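# Move every ball from the blanket into the crate

## Task

Get every ball that rests on the blanket into the crate, with the crate left upright at its original spot. Any piece of blanket held in a hand should not drop more than roughly a palm's width when that hand lets go; cloth that clings to an opened hand, lifts a little and settles back near its release point is fine.

## Robot and tools

Robots: four identical i2rt Big YAM arms, arm1 to arm4, each with six joints, a five-fingered right hand and a wrist camera (arm1_cam_wrist to arm4_cam_wrist). Two fixed room cameras: cam_high and cam_low. Feet (base_link, scene frame, m): arm1 (-0.873, +0.652, +0.761), arm2 (-0.865, -0.644, +0.764), arm3 (-0.001, +0.657, +0.751), arm4 (-0.009, -0.644, +0.787). Each foot points along its own +x: arm1 and arm3 face roughly -y, arm2 and arm4 roughly +y. Table surfaces under the arms sit at z=+0.720. Reach is about 1.07 m from the joint1 axis.

Frame: a single scene frame, origin on the floor, +z up, metres. Quaternions are ordered w, x, y, z.

move: keys arm1, arm2, arm3, arm4 and cameras. A robot omitted keeps its previous command. Each robot's part may contain:
- joints: absolute targets by name. Arm joints in radians: joint1_rad -2.879..2.879 (spin about the foot, positive counter-clockwise seen from above), joint2_rad 0..3.141 (shoulder), joint3_rad 0..3.019 (elbow), joint4_rad -1.692..1.57 (hand pitch, positive lifts fingers), joint5_rad -1.57..1.57 (sideways, positive to the arm's right), joint6_rad -2.094..2.094 (roll, positive clockwise viewed from behind the hand). Hand keys on a -1..1 scale: hand_little, hand_ring, hand_middle, hand_index, hand_thumb_bend (+1 straight, -1 curled), hand_thumb_turn (+1 beside palm, -1 opposite the fingers). Settings: hand_force_limit -1..1 (closing stops at roughly 0 N to 10 N fingertip force, 15 N for thumb motors), hand_speed -0.96..1 (start value -0.8; use -0.94 or slower for a soft grip).
- target: one list of seven numbers [x, y, z, qw, qx, qy, qz], an absolute hand pose in the scene frame, reached along a straight line from the current hand_target. When target is given, joints may hold only hand keys.
- speed: top path speed in m/s, 0.002..0.5, default 0.25; rotation capped at twice that in rad/s. Needs target.
- min_time_s: 0.1..8 s, lower bound on each arm-joint motion of that robot.
All motions in one action begin together; hand paths finish together, paced by the slowest, lasting 0.5 to 10 s. Paths do not avoid obstacles or other arms. Expect the hand to lag, drift and land a centimetre or more off. cameras: list of names or ["all"]; [] for none; omitted means none after an action, all for an empty call. An empty move just reports full state and images.

Hand geometry: the hand point is 0.045 m ahead of the palm; its +z runs along straight fingers, +y out of the palm, +x across the palm away from the thumb. With joints 1, 5, 6 at 0 and hand level forward, palm faces down, thumb on the left. Joint6 near -1.3 puts the wrist camera on top, image upright. Straight fingertips reach 0.06-0.07 m past the point. A thumb turned in front can wrap objects 0.035-0.065 m thick; handles down to about 0.025 m. A wrist bracket on the little-finger side juts 0.10 m across and can collide.

Gripping: a finger motor only starts when its target changes by at least 0.002. It halts on reaching the target or when load hits hand_force_limit, then locks. To grip harder, raise hand_force_limit and send a more-closed target; to loosen, send a more-open one.

wait: seconds 0..10, optional cameras; commands nothing, returns state.
zoom_image: camera name and region [x0, y0, x1, y1] in pixels from the top-left of that camera's newest image, at most 504 by 504. Wrist images are 616x616 fisheye; room images are 896x504.
show_instructions: no arguments; shows the reference page.
finished_scene: optional scene 1; ends irreversibly, so the result must hold with robots idle.

Reading results: the move line lists each robot given motion as done or its worst status. joint_status and hand_status per key: done, off_target (resting away, maybe still pushing), time_out (joints retarget near where they stand and keep pushing; on_its_own lists those not yet arrived), not_followed (a collision or self check blocked it; "joint command not followed" or "pose unreachable"). Robots under "as last shown" were not commanded and their other lines are repeated. hand is the measured hand pose, hand_target the pose the drive is aiming for. hand_stopped_by gives six words for little, ring, middle, index, thumb_bend, thumb_turn: moving, target, force, stalled or fault. *_load_n are fingertip forces in N (positive pushes open); a lost grip shows as load dropping toward 0. Joint velocities are rad/s in joint order; "within noise" means still. Joint torques include gravity; numbers 3 and 4 wrap at ±28 N m. The pictures line gives image order; images may be slightly older than the state. MOTOR HOT warns of 85 °C; OVER-TEMPERATURE FAULT means the arm went limp at 100 °C for 30-60 s, after which keys read limit_stop_at_motor_heat and must be resent.

Avoid: arms pressing or striking one another, or a hand closing on another robot's fingers; knocking anything out of the work area; tipping or shifting the crate; hard impacts with fixed or heavy items; letting held blanket drop far on release; overloading fingers by yanking, twisting or swinging loads fast; prolonged pushing or stretched poses that overheat motors (send a joint its reported position to relieve pushing). A refused call cancels the remaining move, wait and finished_scene calls in that reply; loose objects may occasionally get nudged by outside disturbances.

Each tool is called as a command line: name --argument value for each argument, lists and objects as JSON in quotes; but a table of rows of numbers goes row by row, as --pt "numbers of a row", without its own name.

Reference images:

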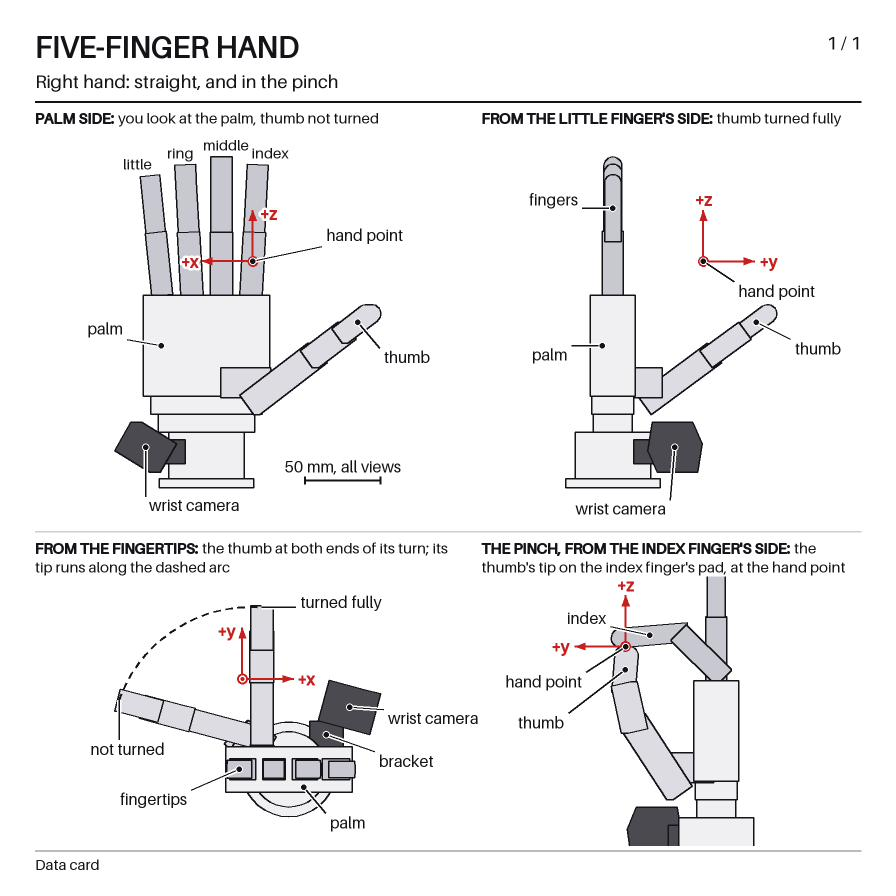

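## Session

move

Scene clock: 0.00 s.
Joint torques (N m): no reading
Heat: arm1: hottest joint3_rad 34 °C; arm2: hottest joint6_rad 36 °C; arm3: hottest joint2_rad 38 °C; arm4: hottest joint5_rad 36 °C.
Joint velocities: within noise
arm1.joint_positions: joint1_rad=+0.182 joint2_rad=+0.617 joint3_rad=+1.410 joint4_rad=-1.252 joint5_rad=+0.117 joint6_rad=-1.312 hand_little=+1.000 hand_ring=+1.000 hand_middle=+1.000 hand_index=+1.000 hand_thumb_turn=+1.000 hand_thumb_bend=+1.000 hand_force_limit=+0.000 hand_speed=-0.800
arm1.joint_status: not commanded
arm1.hand_stopped_by: target,target,target,target,target,target
arm1.little_load_n: 0.0
arm1.ring_load_n: 0.0
arm1.middle_load_n: 0.0
arm1.index_load_n: 0.0
arm1.thumb_bend_load_n: 0.0
arm1.thumb_turn_load_n: 0.0
arm1.hand: x=-0.8915 y=+0.4027 z=+1.2806 quat_wxyz=(+0.320, +0.565, -0.636, +0.417) (m; scene frame)
arm1.hand_target: x=-0.8918 y=+0.4046 z=+1.2909 quat_wxyz=(+0.324, +0.560, -0.632, +0.426) (m; scene frame)
arm1.hand_status: not commanded
arm2.joint_positions: joint1_rad=-0.057 joint2_rad=+0.626 joint3_rad=+1.366 joint4_rad=-1.150 joint5_rad=+0.294 joint6_rad=-1.201 hand_little=+1.000 hand_ring=+1.000 hand_middle=+1.000 hand_index=+1.000 hand_thumb_turn=+1.000 hand_thumb_bend=+1.000 hand_force_limit=+0.000 hand_speed=-0.800
arm2.joint_status: not commanded
arm2.hand_stopped_by: target,target,target,target,target,target
arm2.little_load_n: 0.0
arm2.ring_load_n: 0.0
arm2.middle_load_n: 0.0
arm2.index_load_n: 0.0
arm2.thumb_bend_load_n: 0.0
arm2.thumb_turn_load_n: 0.0
arm2.hand: x=-0.7546 y=-0.4008 z=+1.2816 quat_wxyz=(-0.370, +0.737, +0.390, +0.410) (m; scene frame)
arm2.hand_target: x=-0.7545 y=-0.4025 z=+1.2953 quat_wxyz=(-0.382, +0.731, +0.383, +0.417) (m; scene frame)
arm2.hand_status: not commanded
arm3.joint_positions: joint1_rad=-0.022 joint2_rad=+0.616 joint3_rad=+1.365 joint4_rad=-1.611 joint5_rad=+0.086 joint6_rad=-0.887 hand_little=+1.000 hand_ring=+1.000 hand_middle=+1.000 hand_index=+1.000 hand_thumb_turn=+1.000 hand_thumb_bend=+1.000 hand_force_limit=+0.000 hand_speed=-0.800
arm3.joint_status: not commanded
arm3.hand_stopped_by: target,target,target,target,target,target
arm3.little_load_n: 0.0
arm3.ring_load_n: 0.0
arm3.middle_load_n: 0.0
arm3.index_load_n: 0.0
arm3.thumb_bend_load_n: 0.0
arm3.thumb_turn_load_n: 0.0
arm3.hand: x=-0.0463 y=+0.5046 z=+1.1759 quat_wxyz=(+0.191, +0.381, -0.854, +0.298) (m; scene frame)
arm3.hand_target: x=-0.0462 y=+0.5046 z=+1.1839 quat_wxyz=(+0.195, +0.379, -0.851, +0.307) (m; scene frame)
arm3.hand_status: not commanded
arm4.joint_positions: joint1_rad=-0.202 joint2_rad=+0.623 joint3_rad=+1.384 joint4_rad=-1.601 joint5_rad=-0.266 joint6_rad=-0.922 hand_little=+1.000 hand_ring=+1.000 hand_middle=+1.000 hand_index=+1.000 hand_thumb_turn=+1.000 hand_thumb_bend=+1.000 hand_force_limit=+0.000 hand_speed=-0.800
arm4.joint_status: not commanded
arm4.hand_stopped_by: target,target,target,target,target,target
arm4.little_load_n: 0.0
arm4.ring_load_n: 0.0
arm4.middle_load_n: 0.0
arm4.index_load_n: 0.0
arm4.thumb_bend_load_n: 0.0
arm4.thumb_turn_load_n: 0.0
arm4.hand: x=-0.0026 y=-0.4779 z=+1.2166 quat_wxyz=(-0.364, +0.848, +0.374, +0.087) (m; scene frame)
arm4.hand_target: x=-0.0026 y=-0.4781 z=+1.2237 quat_wxyz=(-0.372, +0.845, +0.374, +0.093) (m; scene frame)
arm4.hand_status: not commanded
pictures: arm1_cam_wrist, arm2_cam_wrist, arm3_cam_wrist, arm4_cam_wrist, cam_high, cam_low

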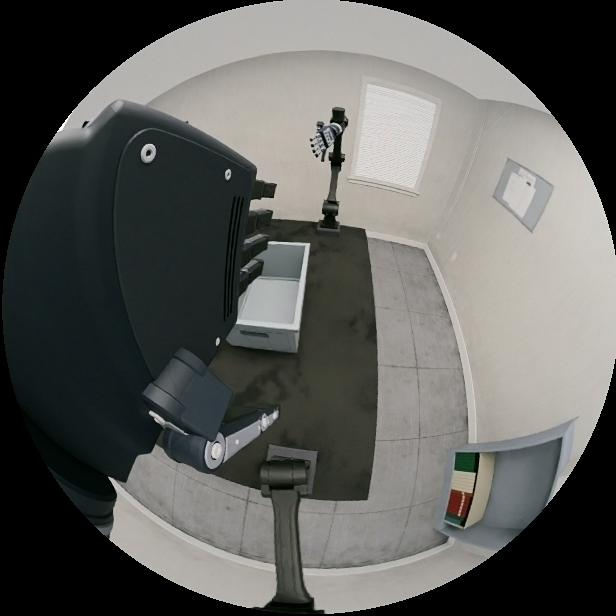

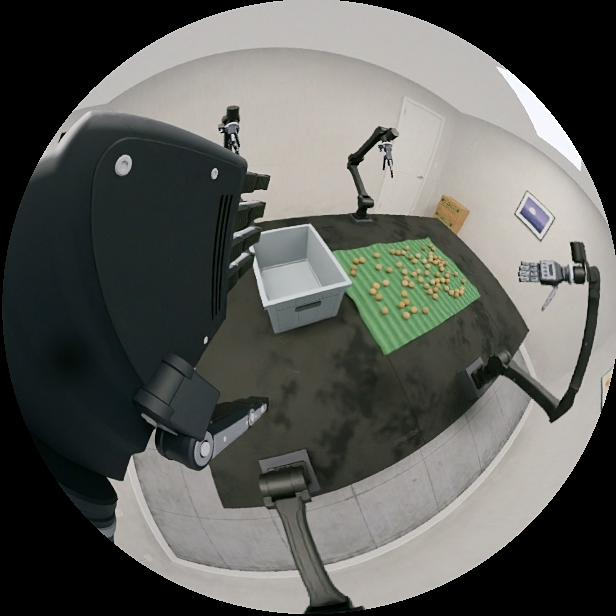

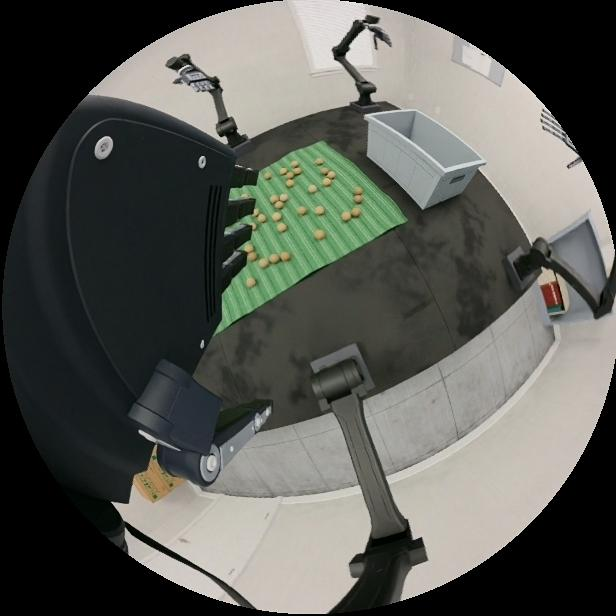

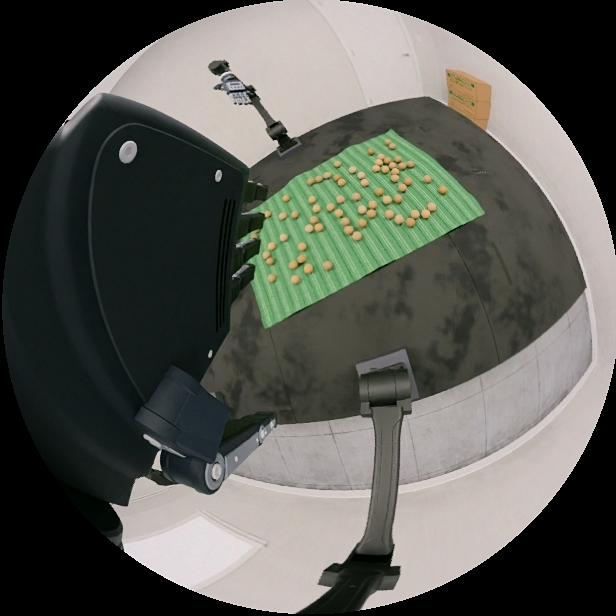

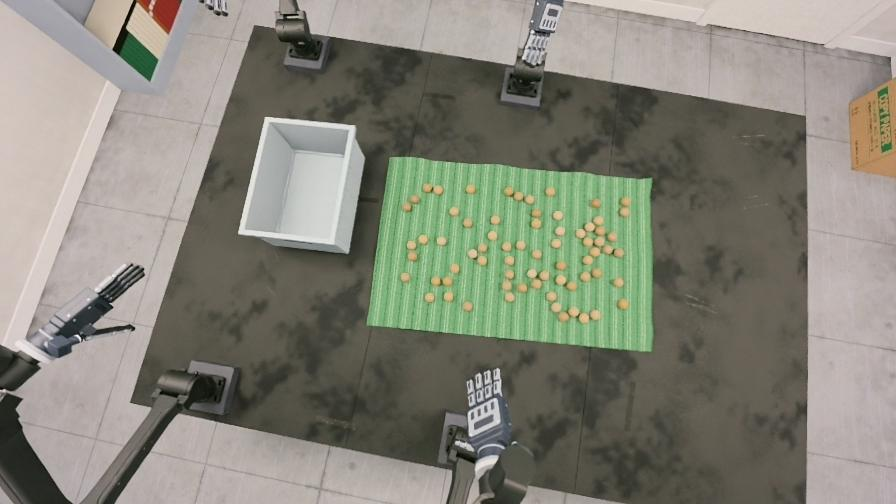

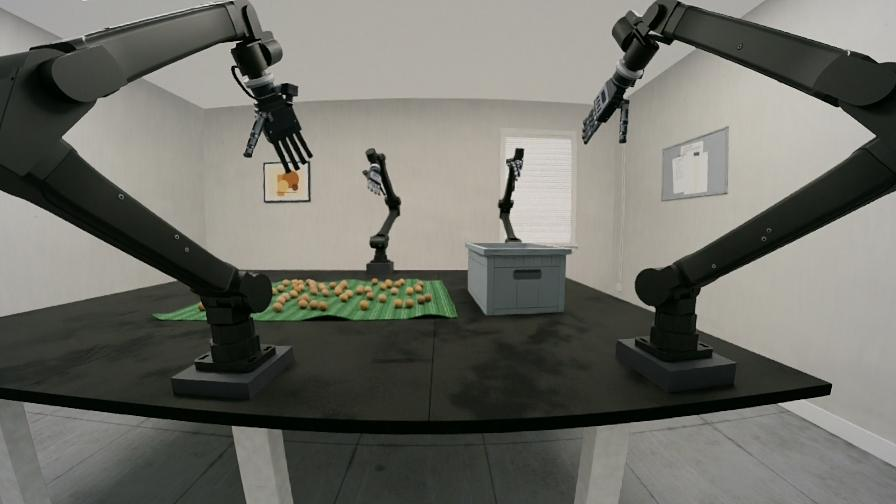

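zoom_image --camera "cam_high" --region '[200, 90, 420, 280]'

zoom_image --camera "cam_high" --region '[350, 140, 680, 360]'

zoom_image --camera "cam_low" --region '[140, 220, 600, 400]'

Scaled by 2.291 from the camera's 896x504 image, which has a finer 1280x720 frame.

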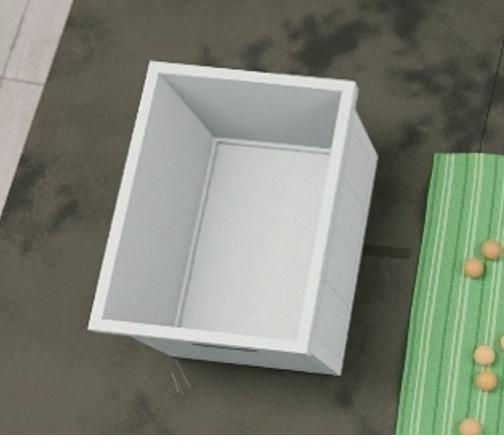

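Scaled by 1.527 from the camera's 896x504 image, which has a finer 1280x720 frame.

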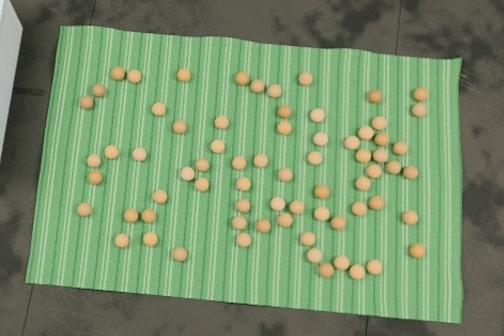

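Scaled by 1.096 from the camera's 896x504 image, which has a finer 1280x720 frame.

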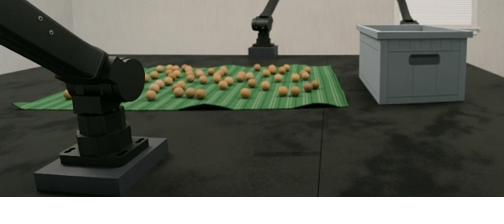

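move --arm1 '{"target": [-0.42, 0.38, 1.08, -0.0384, -0.1148, 0.7685, -0.6281], "speed": 0.3, "joints": {"hand_speed": -0.2, "hand_thumb_turn": -1, "hand_thumb_bend": 0.1, "hand_index": 0.2, "hand_middle": 0.2, "hand_ring": 0.2, "hand_little": 0.2}}' --arm2 '{"target": [-0.375, -0.308, 0.90, 0.5531, -0.7451, 0.2207, -0.3003], "speed": 0.3, "joints": {"hand_speed": -0.2, "hand_thumb_turn": -1, "hand_thumb_bend": 0.1, "hand_index": 0.2, "hand_middle": 0.2, "hand_ring": 0.2, "hand_little": 0.2}}' --arm3 '{"target": [0.51, 0.365, 0.90, 0.0713, -0.2465, 0.7369, -0.6252], "speed": 0.3, "joints": {"hand_speed": -0.2, "hand_thumb_turn": -1, "hand_thumb_bend": 0.1, "hand_index": 0.2, "hand_middle": 0.2, "hand_ring": 0.2, "hand_little": 0.2}}' --arm4 '{"target": [0.561, -0.206, 0.90, 0.5531, -0.7451, 0.2207, -0.3003], "speed": 0.3, "joints": {"hand_speed": -0.2, "hand_thumb_turn": -1, "hand_thumb_bend": 0.1, "hand_index": 0.2, "hand_middle": 0.2, "hand_ring": 0.2, "hand_little": 0.2}}' --cameras '["all"]'

Scene clock: 33.77 s.
Joint torques (N m): arm1=[0.15 -7.41 10.37 2.04 0.8 0.16] | arm2=[-0.44 -10.7 10.92 2.17 -0.02 0.09] | arm3=[0.62 -9.11 11.43 2.45 0.34 -0.19] | arm4=[1.49 -11.99 13.12 2.7 -0.01 0.14]
Heat: arm1: hottest joint3_rad 37 °C; arm2: hottest joint3_rad 39 °C; arm3: hottest joint3_rad 39 °C; arm4: hottest joint3_rad 40 °C.
move: arm1 off_target; arm2 off_target; arm3 off_target; arm4 off_target
Joint velocities: within noise
arm1.joint_positions: joint1_rad=+1.320 joint2_rad=+1.283 joint3_rad=+1.147 joint4_rad=-0.484 joint5_rad=+1.201 joint6_rad=+0.345 hand_little=+0.200 hand_ring=+0.200 hand_middle=+0.200 hand_index=+0.200 hand_thumb_turn=-1.000 hand_thumb_bend=+0.100 hand_force_limit=+0.000 hand_speed=-0.200
arm1.joint_status: all done
arm1.hand_stopped_by: target,target,target,target,target,target
arm1.little_load_n: 0.0
arm1.ring_load_n: -0.5
arm1.middle_load_n: 0.0
arm1.index_load_n: 0.0
arm1.thumb_bend_load_n: 0.5
arm1.thumb_turn_load_n: 0.0
arm1.hand: x=-0.4333 y=+0.3808 z=+1.0674 quat_wxyz=(+0.054, +0.128, -0.770, +0.622) (m; scene frame)
arm1.hand_target: x=-0.4206 y=+0.3804 z=+1.0799 quat_wxyz=(+0.038, +0.115, -0.769, +0.628) (m; scene frame)
arm1.hand_status: off_target (0.018 m and 2.5 deg from the pose sent, 0.513 m and 68.2 deg at the start)
arm2.joint_positions: joint1_rad=-1.108 joint2_rad=+1.500 joint3_rad=+0.739 joint4_rad=+0.490 joint5_rad=-0.299 joint6_rad=-0.287 hand_little=+0.200 hand_ring=+0.200 hand_middle=+0.200 hand_index=+0.200 hand_thumb_turn=-1.000 hand_thumb_bend=+0.100 hand_force_limit=+0.000 hand_speed=-0.200
arm2.joint_status: all done
arm2.hand_stopped_by: target,target,target,target,target,target
arm2.little_load_n: 0.0
arm2.ring_load_n: 0.0
arm2.middle_load_n: 0.0
arm2.index_load_n: 0.0
arm2.thumb_bend_load_n: 0.0
arm2.thumb_turn_load_n: 0.0
arm2.hand: x=-0.3945 y=-0.3167 z=+0.8758 quat_wxyz=(-0.535, +0.763, -0.223, +0.285) (m; scene frame)
arm2.hand_target: x=-0.3764 y=-0.3089 z=+0.9006 quat_wxyz=(-0.553, +0.745, -0.220, +0.300) (m; scene frame)
arm2.hand_status: off_target (0.032 m and 3.4 deg from the pose sent, 0.546 m and 75.5 deg at the start)
arm3.joint_positions: joint1_rad=+1.237 joint2_rad=+1.508 joint3_rad=+0.815 joint4_rad=+0.342 joint5_rad=+0.783 joint6_rad=+0.031 hand_little=+0.200 hand_ring=+0.200 hand_middle=+0.200 hand_index=+0.200 hand_thumb_turn=-1.000 hand_thumb_bend=+0.100 hand_force_limit=+0.000 hand_speed=-0.200
arm3.joint_status: all done
arm3.hand_stopped_by: target,target,target,target,target,target
arm3.little_load_n: 0.0
arm3.ring_load_n: 0.0
arm3.middle_load_n: 0.0
arm3.index_load_n: 0.0
arm3.thumb_bend_load_n: 0.5
arm3.thumb_turn_load_n: 0.5
arm3.hand: x=+0.4929 y=+0.3695 z=+0.8849 quat_wxyz=(-0.061, +0.253, -0.745, +0.615) (m; scene frame)
arm3.hand_target: x=+0.5090 y=+0.3655 z=+0.9004 quat_wxyz=(-0.071, +0.246, -0.737, +0.625) (m; scene frame)
arm3.hand_status: off_target (0.023 m and 2.0 deg from the pose sent, 0.636 m and 52.7 deg at the start)
arm4.joint_positions: joint1_rad=-1.002 joint2_rad=+1.808 joint3_rad=+1.077 joint4_rad=+0.475 joint5_rad=-0.204 joint6_rad=-0.260 hand_little=+0.200 hand_ring=+0.200 hand_middle=+0.200 hand_index=+0.200 hand_thumb_turn=-1.000 hand_thumb_bend=+0.100 hand_force_limit=+0.000 hand_speed=-0.200
arm4.joint_status: all done
arm4.hand_stopped_by: target,target,target,target,target,target
arm4.little_load_n: 0.0
arm4.ring_load_n: 0.0
arm4.middle_load_n: 0.0
arm4.index_load_n: -0.5
arm4.thumb_bend_load_n: 0.5
arm4.thumb_turn_load_n: 0.0
arm4.hand: x=+0.5479 y=-0.2215 z=+0.8912 quat_wxyz=(-0.541, +0.755, -0.223, +0.296) (m; scene frame)
arm4.hand_target: x=+0.5598 y=-0.2067 z=+0.9004 quat_wxyz=(-0.553, +0.745, -0.221, +0.300) (m; scene frame)
arm4.hand_status: off_target (0.022 m and 1.9 deg from the pose sent, 0.701 m and 78.0 deg at the start)
pictures: arm1_cam_wrist, arm2_cam_wrist, arm3_cam_wrist, arm4_cam_wrist, cam_high, cam_low

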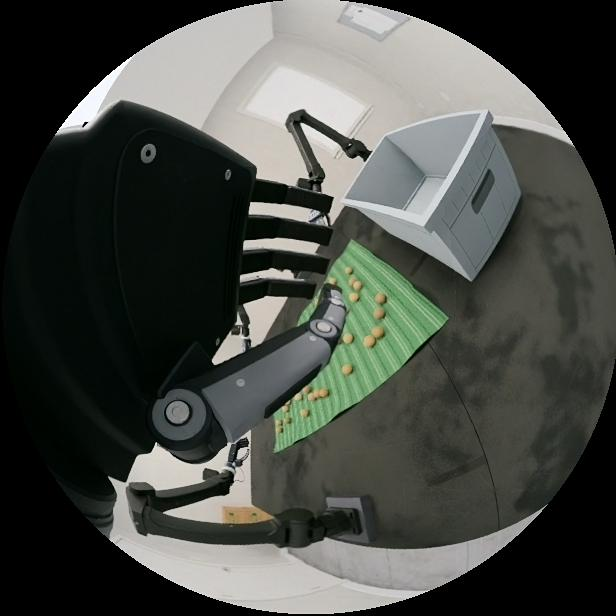

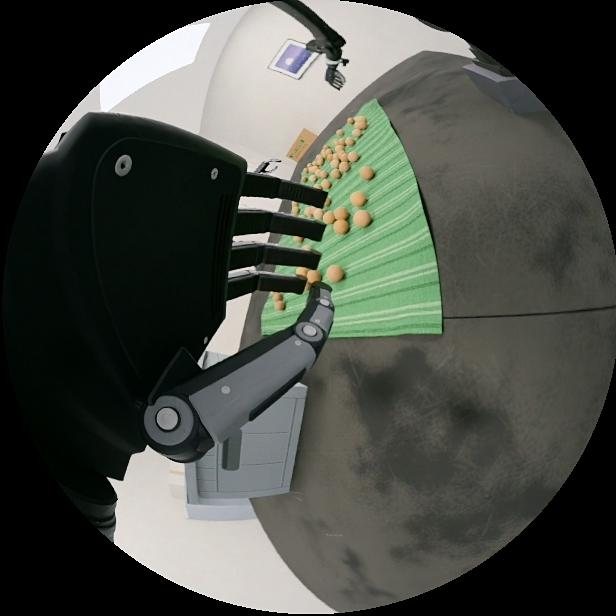

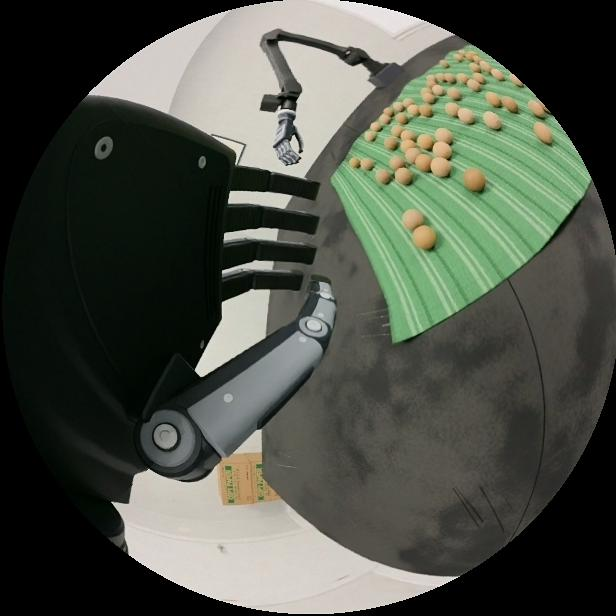

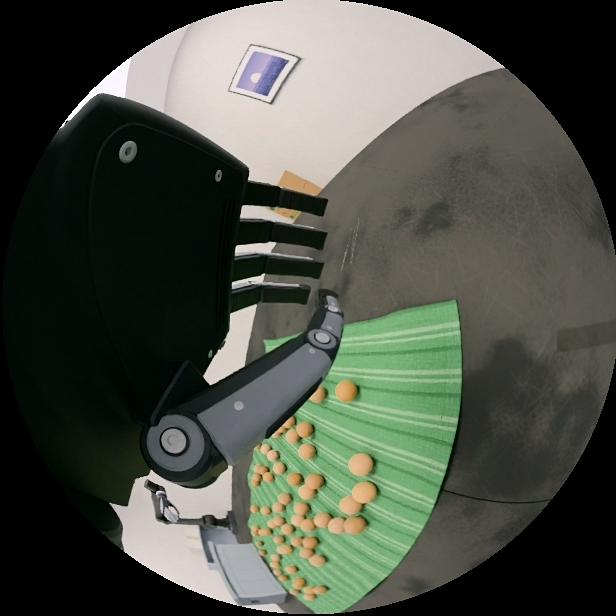

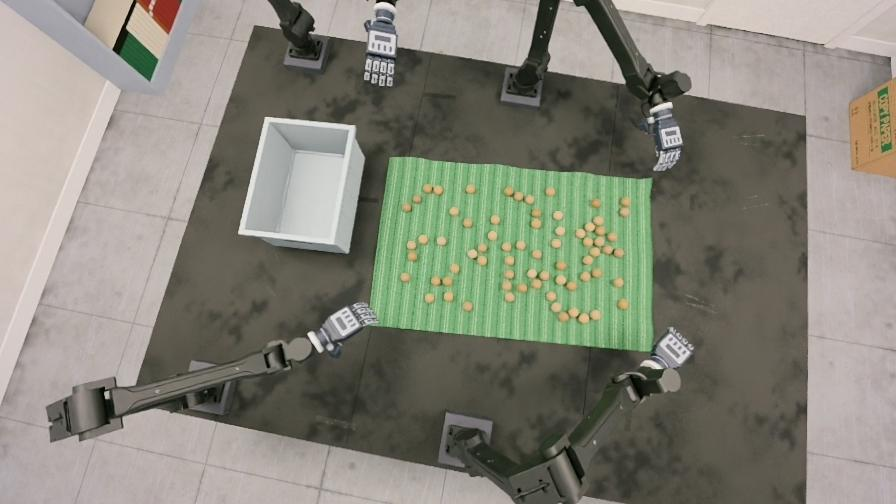

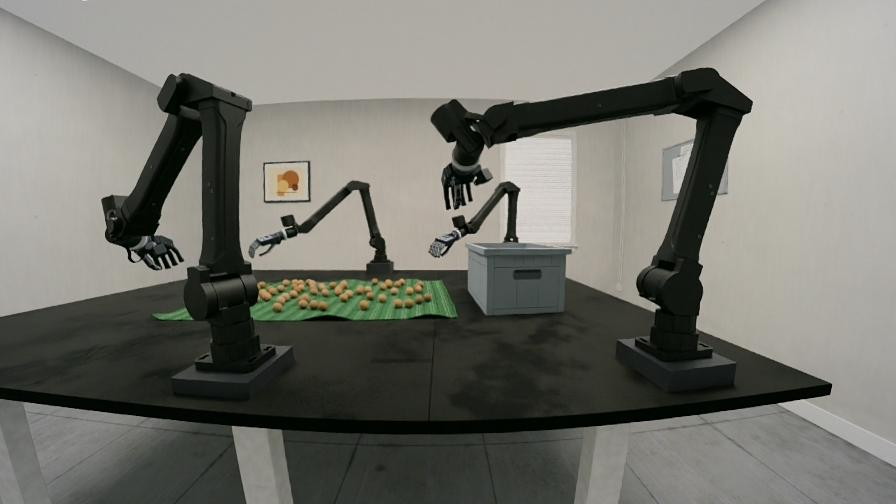

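move --arm1 '{"target": [-0.418, 0.262, 0.772, -0.0384, -0.1148, 0.7685, -0.6281], "speed": 0.15}' --arm2 '{"target": [-0.357, -0.300, 0.78, 0.5531, -0.7451, 0.2207, -0.3003], "speed": 0.15}' --arm3 '{"target": [0.526, 0.361, 0.771, 0.0713, -0.2465, 0.7369, -0.6252], "speed": 0.15}' --arm4 '{"target": [0.573, -0.191, 0.764, 0.5531, -0.7451, 0.2207, -0.3003], "speed": 0.15}' --cameras '["all"]'

Scene clock: 50.27 s.
Joint torques (N m): arm1=[-0.97 -10.87 5.07 2.44 0.23 -0.01] | arm2=[-0.56 -12.81 7.86 2.14 -0.07 0.08] | arm3=[0.79 -10.34 6.67 2.26 0.41 -0.17] | arm4=[1.79 -13.63 10.39 2.71 -0.01 0.13]
Heat: arm1: hottest joint3_rad 39 °C; arm2: hottest joint3_rad 40 °C; arm3: hottest joint3_rad 42 °C; arm4: hottest joint3_rad 41 °C.
move: arm1 done; arm2 off_target; arm3 done; arm4 off_target
Joint velocities: within noise
arm1.joint_positions: joint1_rad=+1.083 joint2_rad=+1.854 joint3_rad=+0.866 joint4_rad=+0.627 joint5_rad=+0.985 joint6_rad=+0.117 hand_little=+0.200 hand_ring=+0.200 hand_middle=+0.200 hand_index=+0.200 hand_thumb_turn=-1.000 hand_thumb_bend=+0.100 hand_force_limit=+0.000 hand_speed=-0.200
arm1.joint_status: not commanded
arm1.hand_stopped_by: target,target,target,target,target,target
arm1.little_load_n: 0.0
arm1.ring_load_n: 0.0
arm1.middle_load_n: 0.0
arm1.index_load_n: 0.0
arm1.thumb_bend_load_n: 0.0
arm1.thumb_turn_load_n: 0.0
arm1.hand: x=-0.4152 y=+0.2653 z=+0.7816 quat_wxyz=(+0.033, +0.112, -0.768, +0.629) (m; scene frame)
arm1.hand_target: x=-0.4182 y=+0.2622 z=+0.7721 quat_wxyz=(+0.038, +0.115, -0.769, +0.628) (m; scene frame)
arm1.hand_status: done (0.010 m and 0.7 deg from the pose sent, 0.319 m and 2.5 deg at the start)
arm2.joint_positions: joint1_rad=-1.108 joint2_rad=+1.843 joint3_rad=+0.741 joint4_rad=+0.842 joint5_rad=-0.299 joint6_rad=-0.286 hand_little=+0.200 hand_ring=+0.200 hand_middle=+0.200 hand_index=+0.200 hand_thumb_turn=-1.000 hand_thumb_bend=+0.100 hand_force_limit=+0.000 hand_speed=-0.200
arm2.joint_status: not commanded
arm2.hand_stopped_by: target,target,target,target,target,target
arm2.little_load_n: 0.5
arm2.ring_load_n: 0.0
arm2.middle_load_n: 0.0
arm2.index_load_n: 0.0
arm2.thumb_bend_load_n: 0.0
arm2.thumb_turn_load_n: 0.0
arm2.hand: x=-0.3743 y=-0.3063 z=+0.7647 quat_wxyz=(-0.538, +0.760, -0.221, +0.288) (m; scene frame)
arm2.hand_target: x=-0.3577 y=-0.3005 z=+0.7806 quat_wxyz=(-0.553, +0.745, -0.220, +0.300) (m; scene frame)
arm2.hand_status: off_target (0.024 m and 2.8 deg from the pose sent, 0.104 m and 3.4 deg at the start)
arm3.joint_positions: joint1_rad=+1.238 joint2_rad=+1.840 joint3_rad=+0.815 joint4_rad=+0.708 joint5_rad=+0.786 joint6_rad=+0.030 hand_little=+0.200 hand_ring=+0.200 hand_middle=+0.200 hand_index=+0.200 hand_thumb_turn=-1.000 hand_thumb_bend=+0.100 hand_force_limit=+0.000 hand_speed=-0.200
arm3.joint_status: not commanded
arm3.hand_stopped_by: target,target,target,target,target,target
arm3.little_load_n: -0.5
arm3.ring_load_n: 0.0
arm3.middle_load_n: 0.0
arm3.index_load_n: 0.0
arm3.thumb_bend_load_n: 0.0
arm3.thumb_turn_load_n: 0.0
arm3.hand: x=+0.5219 y=+0.3587 z=+0.7738 quat_wxyz=(-0.071, +0.243, -0.740, +0.623) (m; scene frame)
arm3.hand_target: x=+0.5260 y=+0.3611 z=+0.7710 quat_wxyz=(-0.071, +0.247, -0.737, +0.625) (m; scene frame)
arm3.hand_status: done (0.005 m and 0.6 deg from the pose sent, 0.119 m and 2.0 deg at the start)
arm4.joint_positions: joint1_rad=-0.996 joint2_rad=+2.115 joint3_rad=+1.114 joint4_rad=+0.754 joint5_rad=-0.192 joint6_rad=-0.257 hand_little=+0.200 hand_ring=+0.200 hand_middle=+0.200 hand_index=+0.200 hand_thumb_turn=-1.000 hand_thumb_bend=+0.100 hand_force_limit=+0.000 hand_speed=-0.200
arm4.joint_status: not commanded
arm4.hand_stopped_by: target,target,target,target,target,target
arm4.little_load_n: 0.0
arm4.ring_load_n: 0.0
arm4.middle_load_n: 0.0
arm4.index_load_n: 0.0
arm4.thumb_bend_load_n: 0.0
arm4.thumb_turn_load_n: 0.0
arm4.hand: x=+0.5661 y=-0.2072 z=+0.7625 quat_wxyz=(-0.542, +0.752, -0.224, +0.300) (m; scene frame)
arm4.hand_target: x=+0.5721 y=-0.1916 z=+0.7641 quat_wxyz=(-0.553, +0.745, -0.221, +0.300) (m; scene frame)
arm4.hand_status: off_target (0.018 m and 1.6 deg from the pose sent, 0.133 m and 1.9 deg at the start)
pictures: arm1_cam_wrist, arm2_cam_wrist, arm3_cam_wrist, arm4_cam_wrist, cam_high, cam_low

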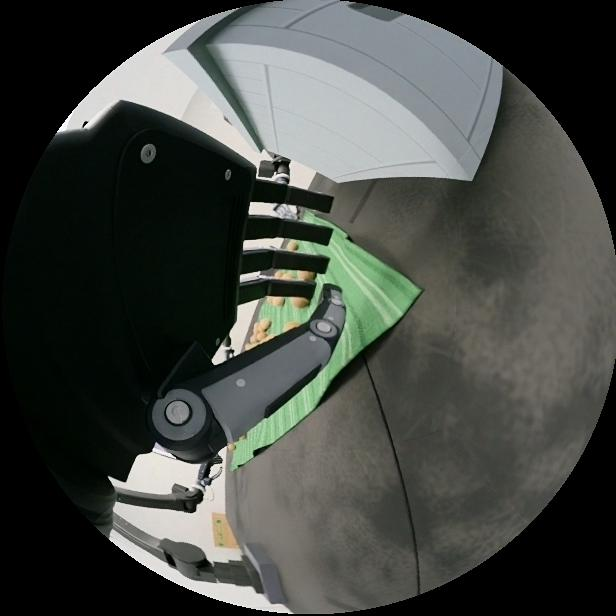

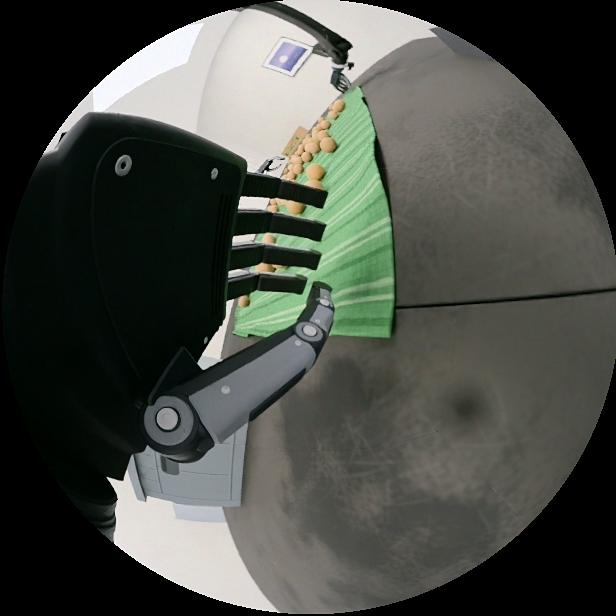

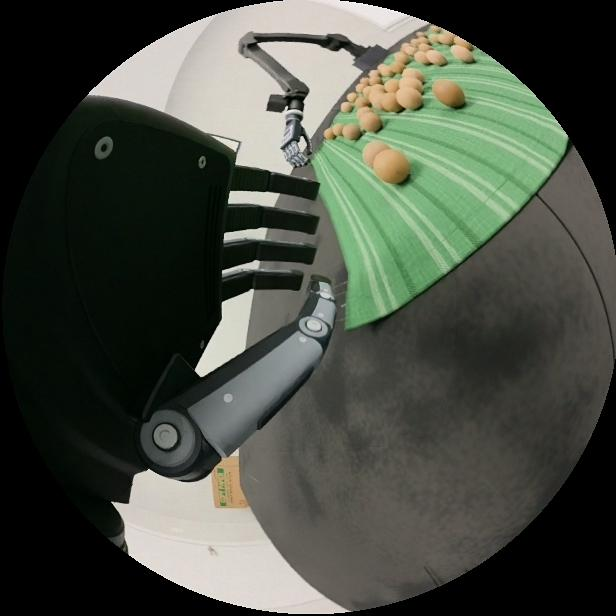

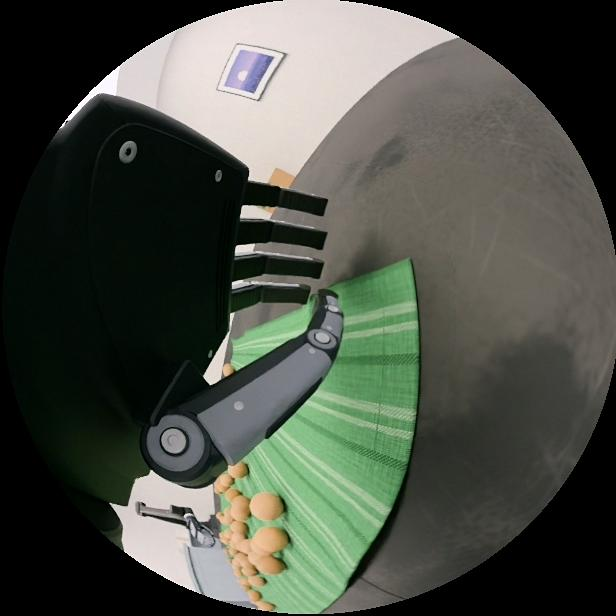

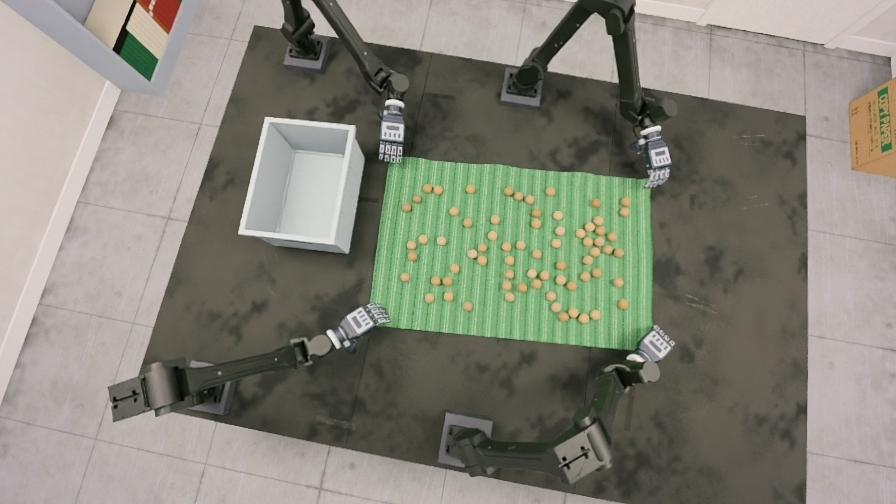

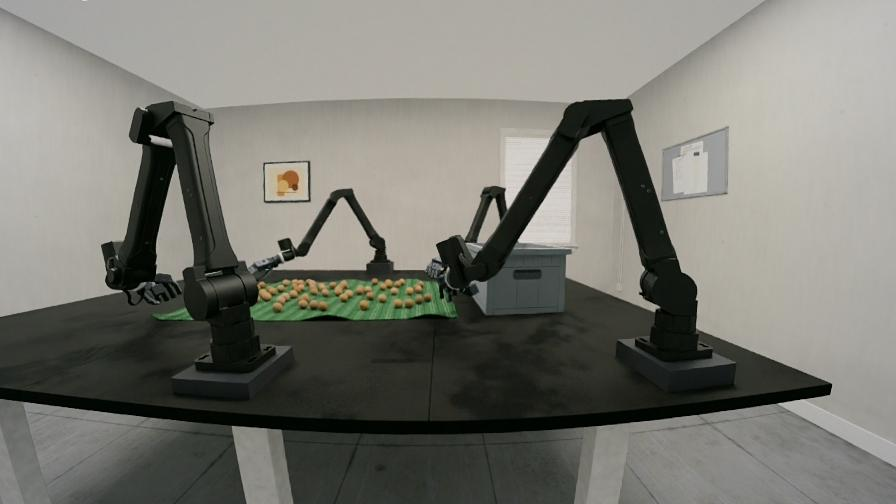

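move --arm1 '{"target": [-0.428, 0.262, 0.735, -0.0384, -0.1148, 0.7685, -0.6281], "speed": 0.08}' --arm2 '{"target": [-0.357, -0.300, 0.750, 0.5531, -0.7451, 0.2207, -0.3003], "speed": 0.08}' --arm3 '{"target": [0.520, 0.358, 0.737, 0.0713, -0.2465, 0.7369, -0.6252], "speed": 0.08}' --arm4 '{"target": [0.570, -0.190, 0.738, 0.5531, -0.7451, 0.2207, -0.3003], "speed": 0.08}' --cameras '["arm1_cam_wrist", "arm2_cam_wrist", "arm3_cam_wrist", "arm4_cam_wrist"]'

Scene clock: 60.50 s.
Joint torques (N m): arm1=[-1.03 -11.16 3.77 2.41 0.21 -0.03] | arm2=[-0.56 -12.45 7.02 1.96 -0.05 0.07] | arm3=[-0.03 -10.46 5.5 2.35 0.17 -0.21] | arm4=[1.9 -13.04 9.72 2.5 0.02 0.11]
Heat: arm1: hottest joint3_rad 38 °C; arm2: hottest joint3_rad 39 °C; arm3: hottest joint3_rad 41 °C; arm4: hottest joint3_rad 42 °C.
move: arm1 off_target; arm2 off_target; arm3 done; arm4 off_target
Joint velocities: within noise
arm1.joint_positions: joint1_rad=+1.074 joint2_rad=+1.939 joint3_rad=+0.850 joint4_rad=+0.744 joint5_rad=+0.976 joint6_rad=+0.111 hand_little=+0.200 hand_ring=+0.200 hand_middle=+0.200 hand_index=+0.200 hand_thumb_turn=-1.000 hand_thumb_bend=+0.100 hand_force_limit=+0.000 hand_speed=-0.200
arm1.joint_status: not commanded
arm1.hand_stopped_by: target,target,target,target,target,target
arm1.little_load_n: 0.0
arm1.ring_load_n: 0.0
arm1.middle_load_n: 0.0
arm1.index_load_n: 0.0
arm1.thumb_bend_load_n: 0.5
arm1.thumb_turn_load_n: 0.0
arm1.hand: x=-0.4199 y=+0.2630 z=+0.7488 quat_wxyz=(+0.030, +0.109, -0.767, +0.632) (m; scene frame)
arm1.hand_target: x=-0.4281 y=+0.2623 z=+0.7353 quat_wxyz=(+0.038, +0.115, -0.769, +0.628) (m; scene frame)
arm1.hand_status: off_target (0.016 m and 1.3 deg from the pose sent, 0.048 m and 0.7 deg at the start)
arm2.joint_positions: joint1_rad=-1.108 joint2_rad=+1.920 joint3_rad=+0.748 joint4_rad=+0.932 joint5_rad=-0.299 joint6_rad=-0.285 hand_little=+0.200 hand_ring=+0.200 hand_middle=+0.200 hand_index=+0.200 hand_thumb_turn=-1.000 hand_thumb_bend=+0.100 hand_force_limit=+0.000 hand_speed=-0.200
arm2.joint_status: not commanded
arm2.hand_stopped_by: target,target,target,target,target,target
arm2.little_load_n: 0.0
arm2.ring_load_n: -0.5
arm2.middle_load_n: -0.5
arm2.index_load_n: 0.0
arm2.thumb_bend_load_n: 0.5
arm2.thumb_turn_load_n: 0.0
arm2.hand: x=-0.3707 y=-0.3045 z=+0.7435 quat_wxyz=(-0.544, +0.756, -0.218, +0.293) (m; scene frame)
arm2.hand_target: x=-0.3575 y=-0.3003 z=+0.7501 quat_wxyz=(-0.553, +0.745, -0.221, +0.300) (m; scene frame)
arm2.hand_status: off_target (0.016 m and 1.8 deg from the pose sent, 0.023 m and 2.8 deg at the start)
arm3.joint_positions: joint1_rad=+1.238 joint2_rad=+1.928 joint3_rad=+0.807 joint4_rad=+0.812 joint5_rad=+0.782 joint6_rad=+0.028 hand_little=+0.200 hand_ring=+0.200 hand_middle=+0.200 hand_index=+0.200 hand_thumb_turn=-1.000 hand_thumb_bend=+0.100 hand_force_limit=+0.000 hand_speed=-0.200
arm3.joint_status: not commanded
arm3.hand_stopped_by: target,target,target,target,target,target
arm3.little_load_n: 0.0
arm3.ring_load_n: 0.0
arm3.middle_load_n: 0.0
arm3.index_load_n: 0.0
arm3.thumb_bend_load_n: 0.0
arm3.thumb_turn_load_n: 0.0
arm3.hand: x=+0.5208 y=+0.3593 z=+0.7419 quat_wxyz=(-0.074, +0.243, -0.739, +0.625) (m; scene frame)
arm3.hand_target: x=+0.5200 y=+0.3581 z=+0.7370 quat_wxyz=(-0.071, +0.247, -0.737, +0.625) (m; scene frame)
arm3.hand_status: done (0.005 m and 0.6 deg from the pose sent, 0.037 m and 0.6 deg at the start)
arm4.joint_positions: joint1_rad=-0.992 joint2_rad=+2.160 joint3_rad=+1.119 joint4_rad=+0.815 joint5_rad=-0.188 joint6_rad=-0.254 hand_little=+0.200 hand_ring=+0.200 hand_middle=+0.200 hand_index=+0.200 hand_thumb_turn=-1.000 hand_thumb_bend=+0.100 hand_force_limit=+0.000 hand_speed=-0.200
arm4.joint_status: not commanded
arm4.hand_stopped_by: target,target,target,target,target,target
arm4.little_load_n: 0.0
arm4.ring_load_n: 0.0
arm4.middle_load_n: 0.0
arm4.index_load_n: -0.5
arm4.thumb_bend_load_n: 0.0
arm4.thumb_turn_load_n: 0.0
arm4.hand: x=+0.5673 y=-0.2039 z=+0.7485 quat_wxyz=(-0.549, +0.746, -0.222, +0.305) (m; scene frame)
arm4.hand_target: x=+0.5690 y=-0.1906 z=+0.7382 quat_wxyz=(-0.553, +0.745, -0.221, +0.300) (m; scene frame)
arm4.hand_status: off_target (0.018 m and 0.7 deg from the pose sent, 0.030 m and 1.6 deg at the start)
pictures: arm1_cam_wrist, arm2_cam_wrist, arm3_cam_wrist, arm4_cam_wrist

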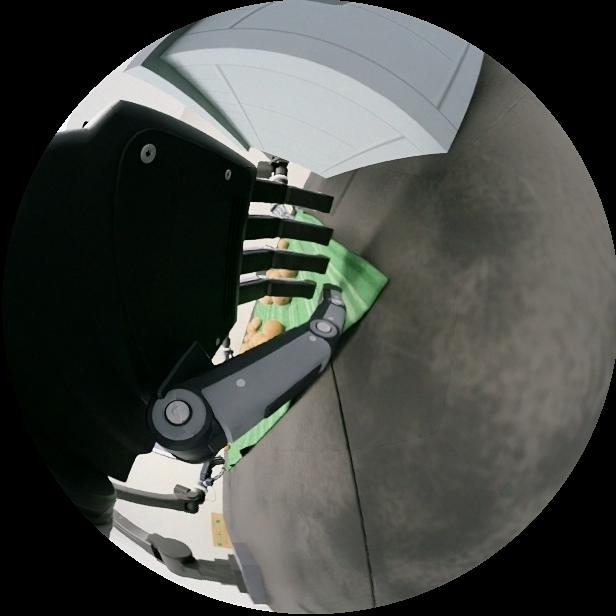

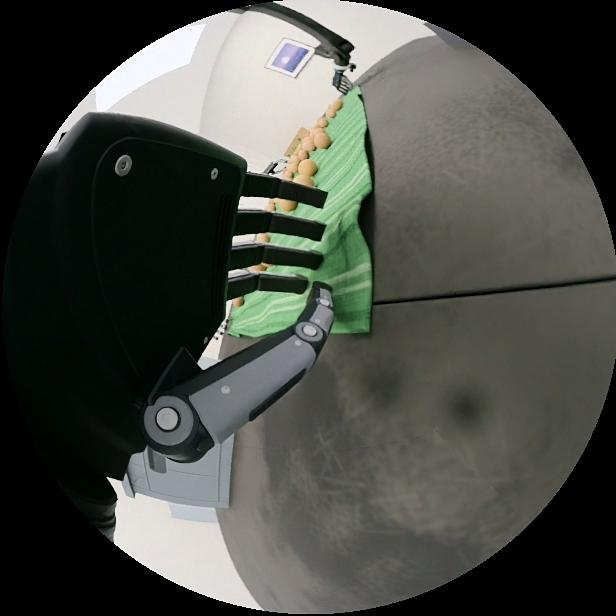

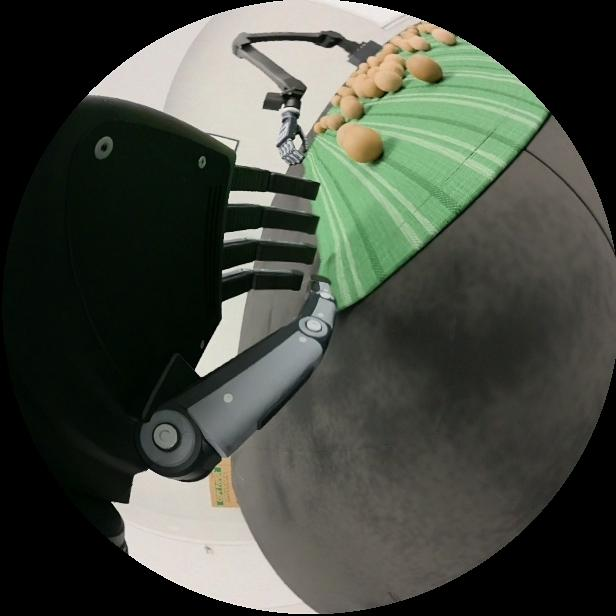

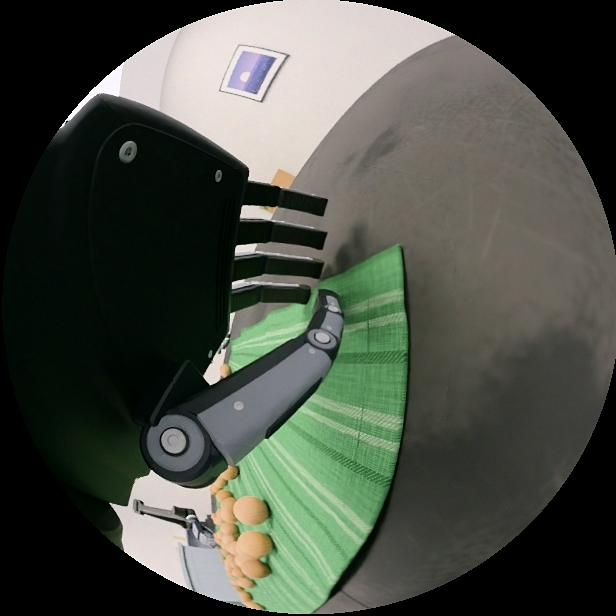

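zoom_image --camera "arm4_cam_wrist" --region '[220, 180, 420, 380]'

zoom_image --camera "arm2_cam_wrist" --region '[220, 180, 420, 380]'

zoom_image --camera "arm3_cam_wrist" --region '[220, 180, 420, 380]'

Scaled by 2.520 from the camera's 616x616 image, which has a finer 880x880 frame.

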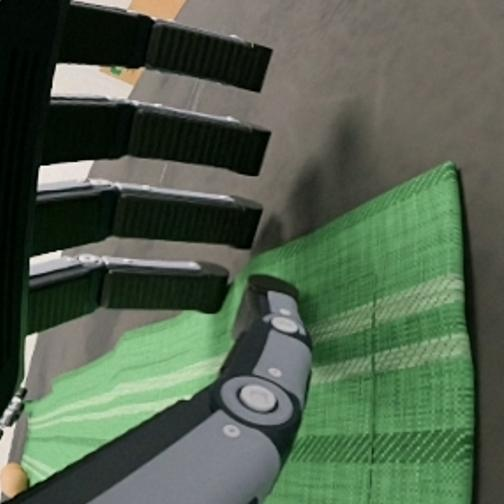

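Scaled by 2.520 from the camera's 616x616 image, which has a finer 880x880 frame.

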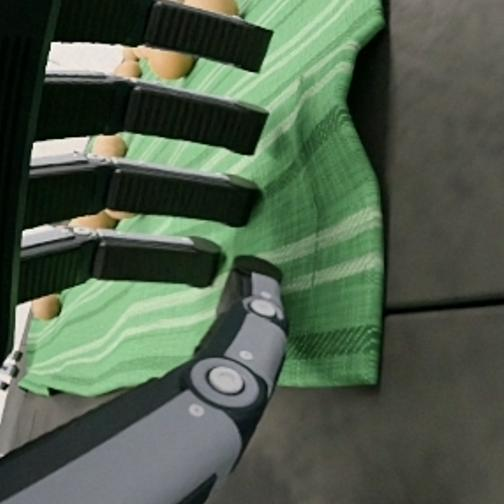

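Scaled by 2.520 from the camera's 616x616 image, which has a finer 880x880 frame.

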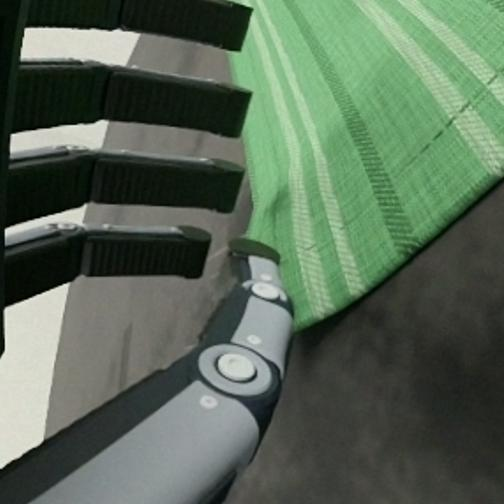

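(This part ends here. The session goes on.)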